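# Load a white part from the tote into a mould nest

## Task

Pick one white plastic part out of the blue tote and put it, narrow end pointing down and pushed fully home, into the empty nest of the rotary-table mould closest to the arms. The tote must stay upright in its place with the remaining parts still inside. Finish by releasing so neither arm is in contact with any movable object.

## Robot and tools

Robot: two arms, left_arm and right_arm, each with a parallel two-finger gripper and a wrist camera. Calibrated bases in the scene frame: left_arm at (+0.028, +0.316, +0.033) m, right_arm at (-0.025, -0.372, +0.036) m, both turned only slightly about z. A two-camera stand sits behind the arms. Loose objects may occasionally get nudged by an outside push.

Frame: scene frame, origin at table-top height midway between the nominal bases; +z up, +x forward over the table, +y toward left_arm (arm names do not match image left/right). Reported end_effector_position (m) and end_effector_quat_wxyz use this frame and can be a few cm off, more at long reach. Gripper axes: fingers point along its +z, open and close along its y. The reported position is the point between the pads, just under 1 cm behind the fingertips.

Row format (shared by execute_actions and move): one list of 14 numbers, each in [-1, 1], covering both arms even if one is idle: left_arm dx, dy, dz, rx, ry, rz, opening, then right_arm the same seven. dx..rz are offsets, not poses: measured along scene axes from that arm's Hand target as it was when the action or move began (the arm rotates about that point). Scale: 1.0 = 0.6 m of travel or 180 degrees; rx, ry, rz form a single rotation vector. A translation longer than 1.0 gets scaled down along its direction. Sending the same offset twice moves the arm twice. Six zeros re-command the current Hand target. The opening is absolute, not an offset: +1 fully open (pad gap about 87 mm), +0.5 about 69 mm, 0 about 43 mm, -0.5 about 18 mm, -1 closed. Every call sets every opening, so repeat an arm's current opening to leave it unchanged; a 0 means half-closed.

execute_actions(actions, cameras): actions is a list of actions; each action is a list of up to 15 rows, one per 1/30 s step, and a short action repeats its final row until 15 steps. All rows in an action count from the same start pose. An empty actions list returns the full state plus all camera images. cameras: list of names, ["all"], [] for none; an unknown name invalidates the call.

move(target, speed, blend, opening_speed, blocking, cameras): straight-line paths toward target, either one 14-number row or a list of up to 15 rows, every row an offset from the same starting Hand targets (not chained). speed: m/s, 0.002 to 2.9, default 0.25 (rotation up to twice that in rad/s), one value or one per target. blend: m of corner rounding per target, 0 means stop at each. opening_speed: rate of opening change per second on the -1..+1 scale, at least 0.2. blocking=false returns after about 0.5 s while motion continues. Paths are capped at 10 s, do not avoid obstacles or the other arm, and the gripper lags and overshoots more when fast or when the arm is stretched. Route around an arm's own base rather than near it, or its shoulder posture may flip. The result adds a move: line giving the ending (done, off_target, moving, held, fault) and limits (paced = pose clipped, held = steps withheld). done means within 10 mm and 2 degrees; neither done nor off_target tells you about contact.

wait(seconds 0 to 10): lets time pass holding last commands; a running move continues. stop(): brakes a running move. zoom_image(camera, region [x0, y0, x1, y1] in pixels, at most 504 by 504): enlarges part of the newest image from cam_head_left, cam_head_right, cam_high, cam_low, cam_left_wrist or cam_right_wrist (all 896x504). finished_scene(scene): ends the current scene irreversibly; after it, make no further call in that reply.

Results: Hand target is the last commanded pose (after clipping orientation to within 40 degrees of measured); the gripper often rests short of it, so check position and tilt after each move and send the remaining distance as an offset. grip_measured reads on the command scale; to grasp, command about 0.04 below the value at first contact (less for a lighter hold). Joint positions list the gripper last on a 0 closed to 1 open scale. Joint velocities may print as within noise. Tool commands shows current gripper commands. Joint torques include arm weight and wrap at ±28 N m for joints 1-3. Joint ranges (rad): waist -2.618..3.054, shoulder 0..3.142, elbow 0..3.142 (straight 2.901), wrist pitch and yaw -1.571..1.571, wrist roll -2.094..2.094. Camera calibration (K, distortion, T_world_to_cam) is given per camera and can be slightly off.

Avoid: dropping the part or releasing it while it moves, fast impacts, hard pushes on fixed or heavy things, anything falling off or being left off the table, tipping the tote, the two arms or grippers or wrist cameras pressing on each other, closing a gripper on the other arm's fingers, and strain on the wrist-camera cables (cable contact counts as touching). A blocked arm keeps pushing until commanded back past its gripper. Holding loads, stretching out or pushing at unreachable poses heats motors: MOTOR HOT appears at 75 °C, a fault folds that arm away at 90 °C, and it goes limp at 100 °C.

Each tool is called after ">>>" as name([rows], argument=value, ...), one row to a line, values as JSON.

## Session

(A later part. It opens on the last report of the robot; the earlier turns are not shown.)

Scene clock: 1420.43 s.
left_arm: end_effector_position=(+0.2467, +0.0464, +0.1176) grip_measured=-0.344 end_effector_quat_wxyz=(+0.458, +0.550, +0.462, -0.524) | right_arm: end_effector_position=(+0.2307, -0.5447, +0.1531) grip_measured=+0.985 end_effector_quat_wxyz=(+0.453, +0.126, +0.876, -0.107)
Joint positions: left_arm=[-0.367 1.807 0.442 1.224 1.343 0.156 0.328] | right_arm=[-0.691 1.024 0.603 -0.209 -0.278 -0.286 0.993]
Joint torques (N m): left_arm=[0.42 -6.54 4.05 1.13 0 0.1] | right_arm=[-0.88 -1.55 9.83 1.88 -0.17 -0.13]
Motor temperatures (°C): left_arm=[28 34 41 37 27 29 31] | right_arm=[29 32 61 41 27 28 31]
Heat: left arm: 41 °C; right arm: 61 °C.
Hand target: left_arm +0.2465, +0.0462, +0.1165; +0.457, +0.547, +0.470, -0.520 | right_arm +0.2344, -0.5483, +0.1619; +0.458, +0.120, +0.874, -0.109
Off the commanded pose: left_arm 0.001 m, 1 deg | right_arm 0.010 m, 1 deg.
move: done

>>> move(target=[0, 0, 0, 0, 0, 0, 0.05, 0, 0, 0, 0, 0, 0, 1], speed=0.03, opening_speed=0.4, cameras=["cam_left_wrist", "cam_head_left", "cam_head_right", "cam_high", "cam_low"])

>>> zoom_image(camera="cam_left_wrist", region=[340, 230, 560, 490])

>>> zoom_image(camera="cam_head_right", region=[420, 250, 500, 310])

>>> zoom_image(camera="cam_low", region=[340, 130, 460, 260])

Scene clock: 1429.93 s.
left_arm: end_effector_position=(+0.2455, +0.0470, +0.1139) grip_measured=+0.050 end_effector_quat_wxyz=(+0.448, +0.544, +0.473, -0.528) | right_arm: end_effector_position=(+0.2307, -0.5447, +0.1531) grip_measured=+0.985 end_effector_quat_wxyz=(+0.453, +0.126, +0.876, -0.107)
Joint positions: left_arm=[-0.367 1.807 0.442 1.193 1.34 0.156 0.525] | right_arm=[-0.691 1.024 0.603 -0.209 -0.278 -0.286 0.993]
Joint torques (N m): left_arm=[0.39 -6.75 4.15 1.39 0.06 0.13] | right_arm=[-0.83 -1.5 9.92 1.92 -0.16 -0.11]
Motor temperatures (°C): left_arm=[28 35 41 37 27 29 31] | right_arm=[29 32 61 41 27 28 31]
Heat: left arm: 41 °C; right arm: 61 °C.
Hand target: left_arm +0.2465, +0.0462, +0.1165; +0.457, +0.547, +0.470, -0.520 | right_arm +0.2344, -0.5483, +0.1619; +0.458, +0.120, +0.874, -0.109
Off the commanded pose: left_arm 0.003 m, 2 deg | right_arm 0.010 m, 1 deg.
move: done
camera_calibration:
cam_left_wrist: T_world_to_cam=[[-0.987277, 0.157892, 0.0188326, 0.229486], [0.114333, 0.78719, -0.606019, 0.0256803], [-0.11051, -0.596155, -0.795227, 0.284292], [0, 0, 0, 1]] pos_world=[0.255047, 0.113033, 0.237317]
Images, in order (width x height): cam_head_left 896x504, cam_head_right 896x504, cam_high 896x504, cam_low 896x504, cam_left_wrist 896x504.

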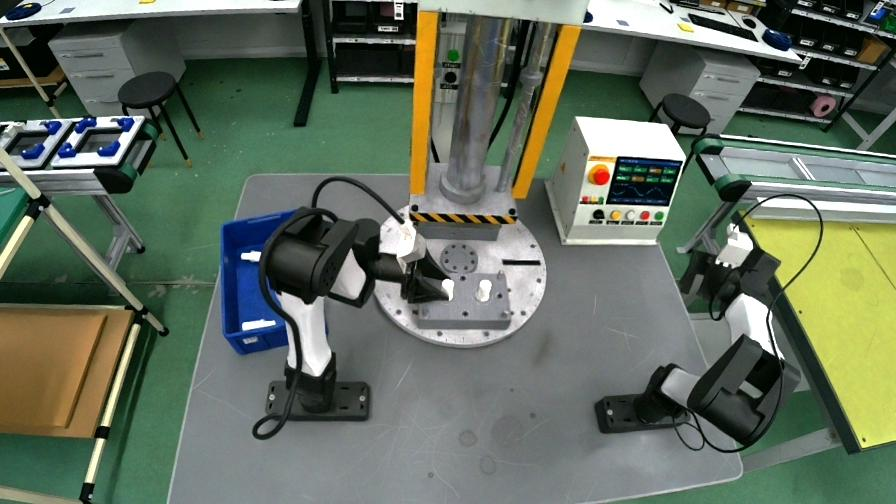

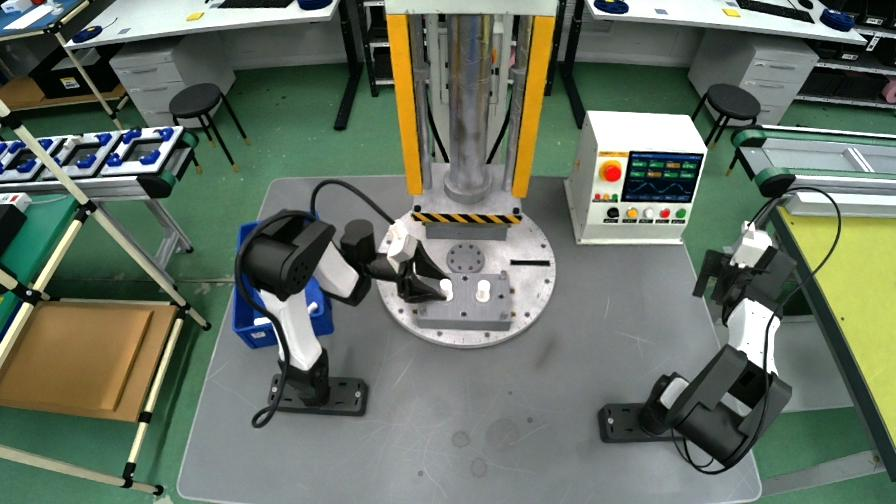

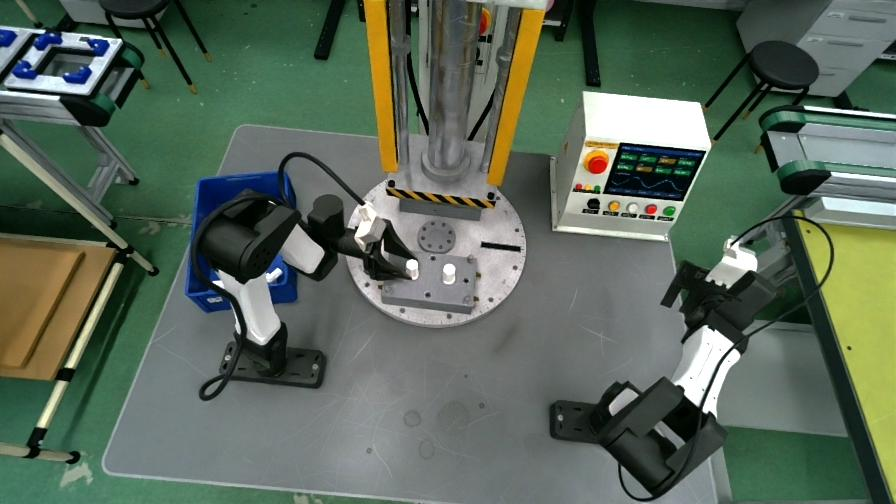

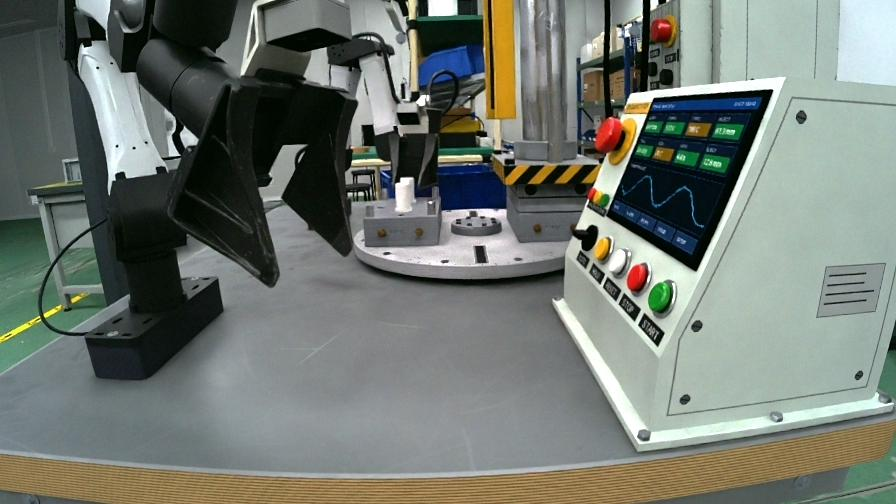

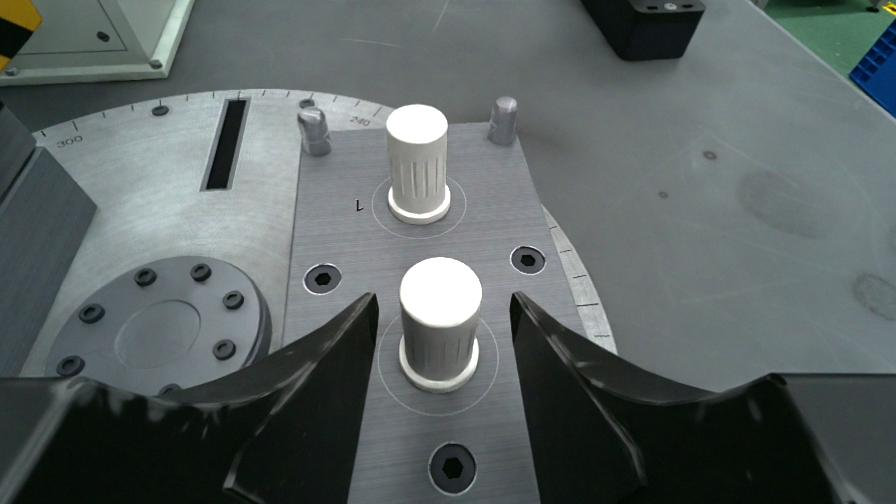

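Scaled by 1.938 from the camera's 896x504 image, which has a finer 1280x720 frame.

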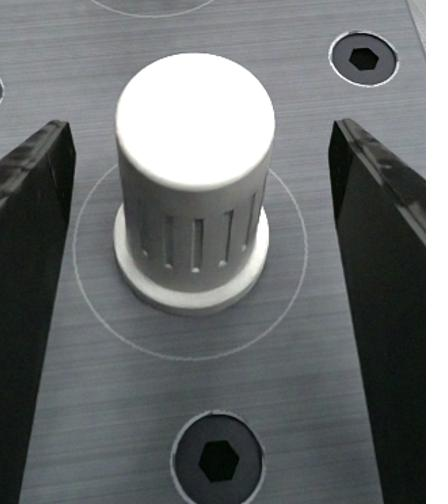

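Scaled by 6.300 from the camera's 896x504 image, which has a finer 1280x720 frame.

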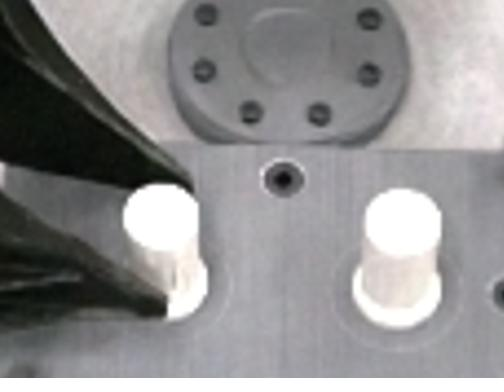

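Scaled by 3.877 from the camera's 896x504 image, which has a finer 1280x720 frame.

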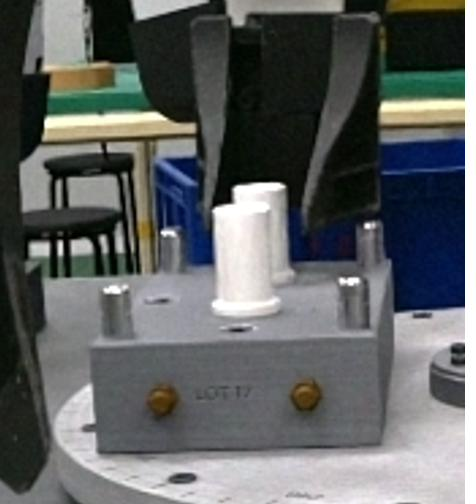

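>>> move([
  [0, 0, 0.0417, 0, 0, 0, 0.05, 0, 0, 0, 0, 0, 0, 1],
  [0, 0.005, 0.1333, 0, 0, 0, 0.05, 0, 0, 0, 0, 0, 0, 1],
], speed=[0.05, 0.1], cameras=["cam_left_wrist", "cam_head_left", "cam_head_right", "cam_high", "cam_low"])

>>> zoom_image(camera="cam_left_wrist", region=[300, 130, 600, 430])

>>> zoom_image(camera="cam_head_right", region=[420, 250, 500, 310])

>>> zoom_image(camera="cam_low", region=[340, 130, 460, 260])

Scene clock: 1441.10 s.
left_arm: end_effector_position=(+0.2393, +0.0495, +0.1832) grip_measured=+0.050 end_effector_quat_wxyz=(+0.437, +0.538, +0.484, -0.534) | right_arm: end_effector_position=(+0.2307, -0.5447, +0.1531) grip_measured=+0.985 end_effector_quat_wxyz=(+0.453, +0.126, +0.876, -0.107)
Joint positions: left_arm=[-0.367 1.462 0.533 0.722 1.339 0.154 0.525] | right_arm=[-0.691 1.024 0.603 -0.209 -0.278 -0.286 0.993]
Joint torques (N m): left_arm=[1.26 -6.37 9.36 1.34 0.18 0.19] | right_arm=[-0.9 -1.42 9.91 1.91 -0.16 -0.09]
Motor temperatures (°C): left_arm=[28 35 41 36 27 29 30] | right_arm=[29 32 61 41 27 28 31]
Heat: left arm: 41 °C; right arm: 61 °C.
Hand target: left_arm +0.2465, +0.0492, +0.1965; +0.458, +0.547, +0.470, -0.520 | right_arm +0.2344, -0.5483, +0.1619; +0.458, +0.120, +0.874, -0.109
Off the commanded pose: left_arm 0.015 m, 4 deg | right_arm 0.010 m, 1 deg.
move: off_target (left_arm)
camera_calibration:
cam_left_wrist: T_world_to_cam=[[-0.986143, 0.156538, 0.054925, 0.214816], [0.0928717, 0.79527, -0.5991, 0.0699151], [-0.137462, -0.585697, -0.798788, 0.346786], [0, 0, 0, 1]] pos_world=[0.253017, 0.113883, 0.307096]
Images, in order (width x height): cam_head_left 896x504, cam_head_right 896x504, cam_high 896x504, cam_low 896x504, cam_left_wrist 896x504.

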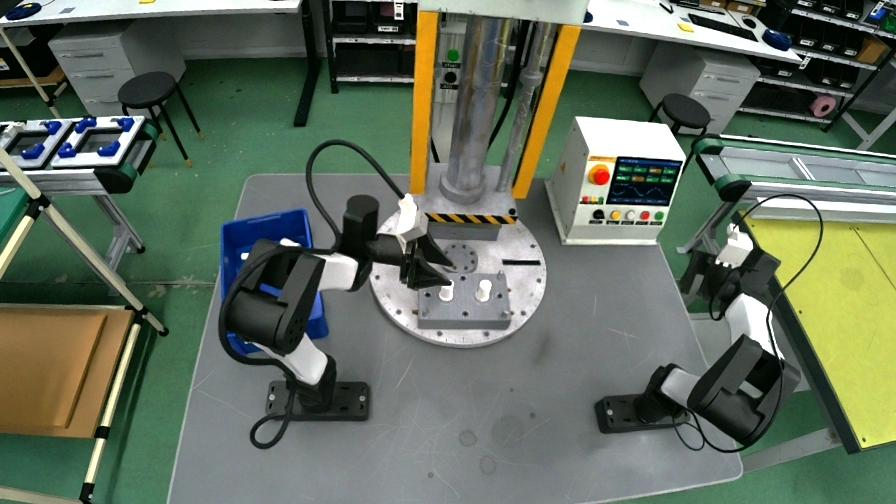

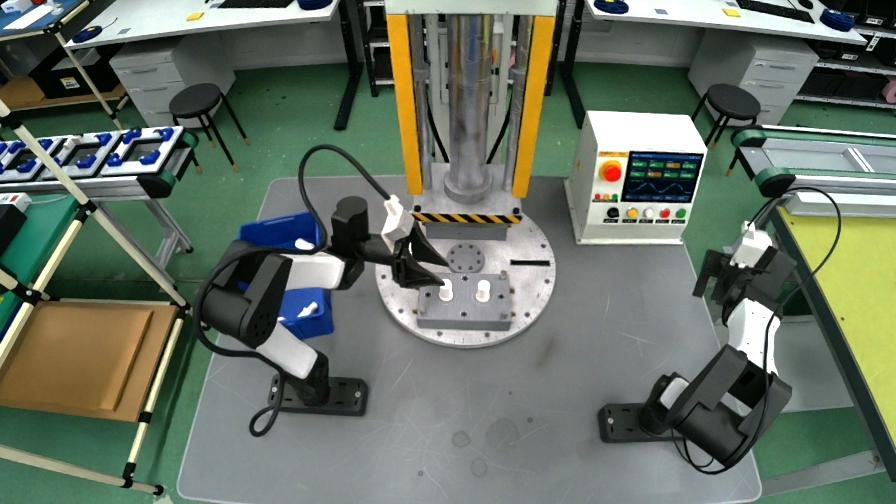

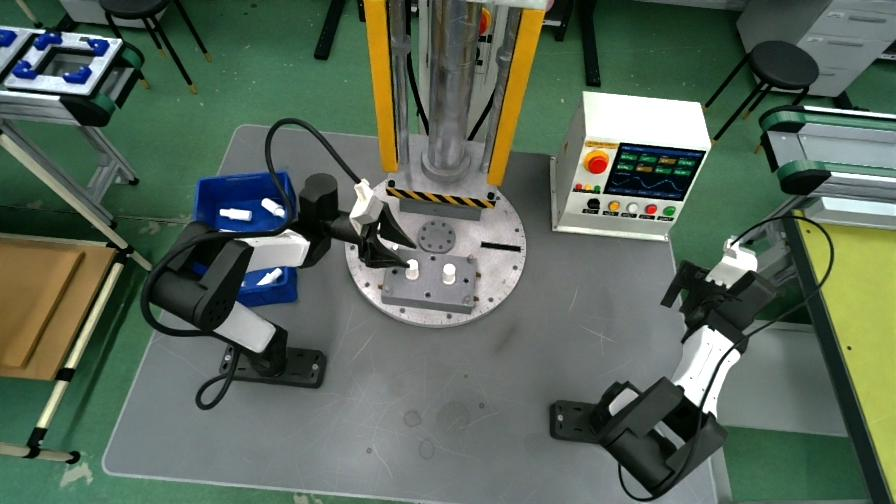

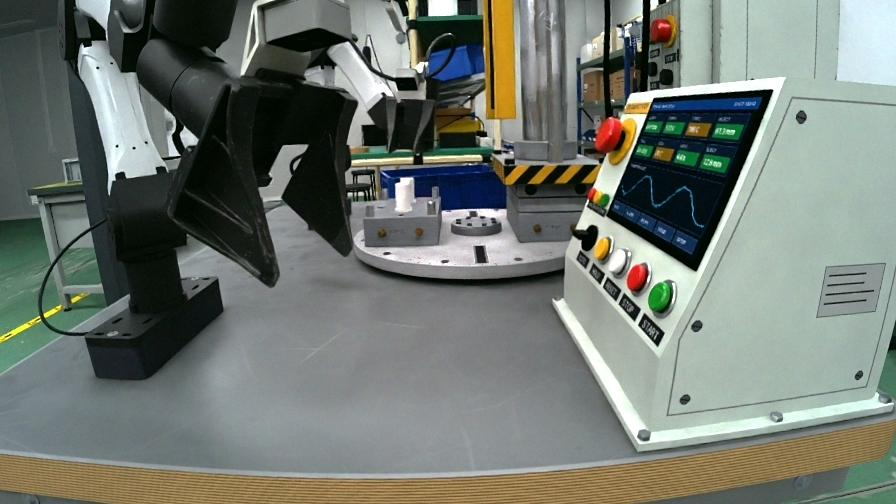

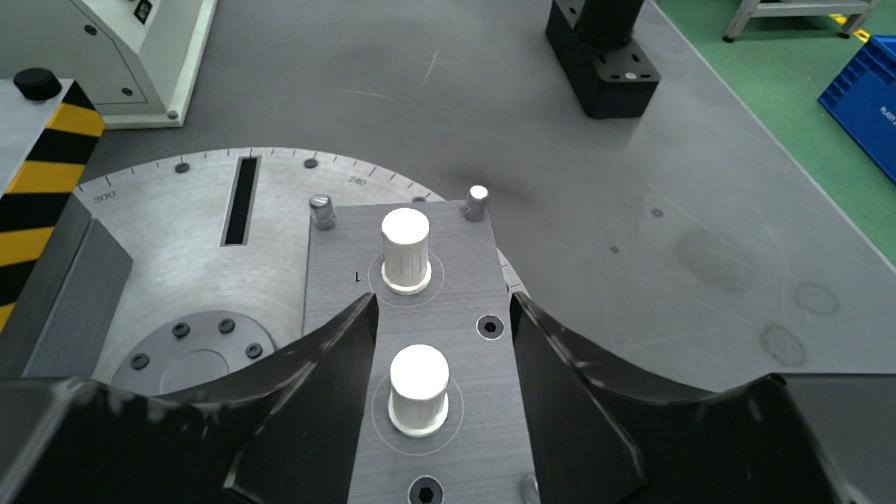

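Scaled by 1.680 from the camera's 896x504 image, which has a finer 1280x720 frame.

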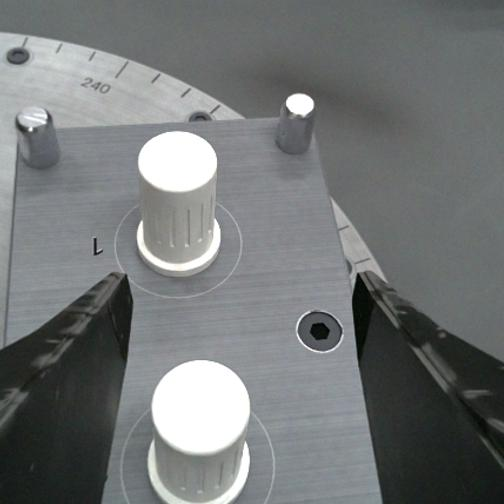

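Scaled by 6.300 from the camera's 896x504 image, which has a finer 1280x720 frame.

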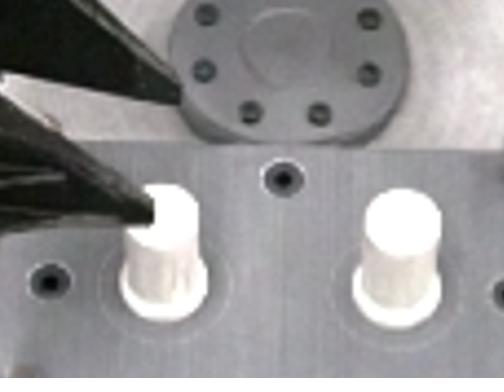

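Scaled by 3.877 from the camera's 896x504 image, which has a finer 1280x720 frame.

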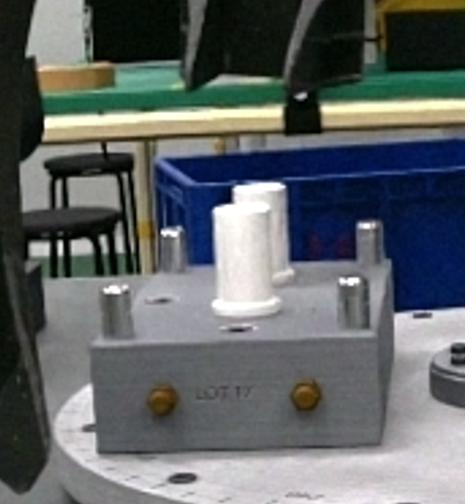

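>>> finished_scene(scene=2)

The scene is finished: the task was done.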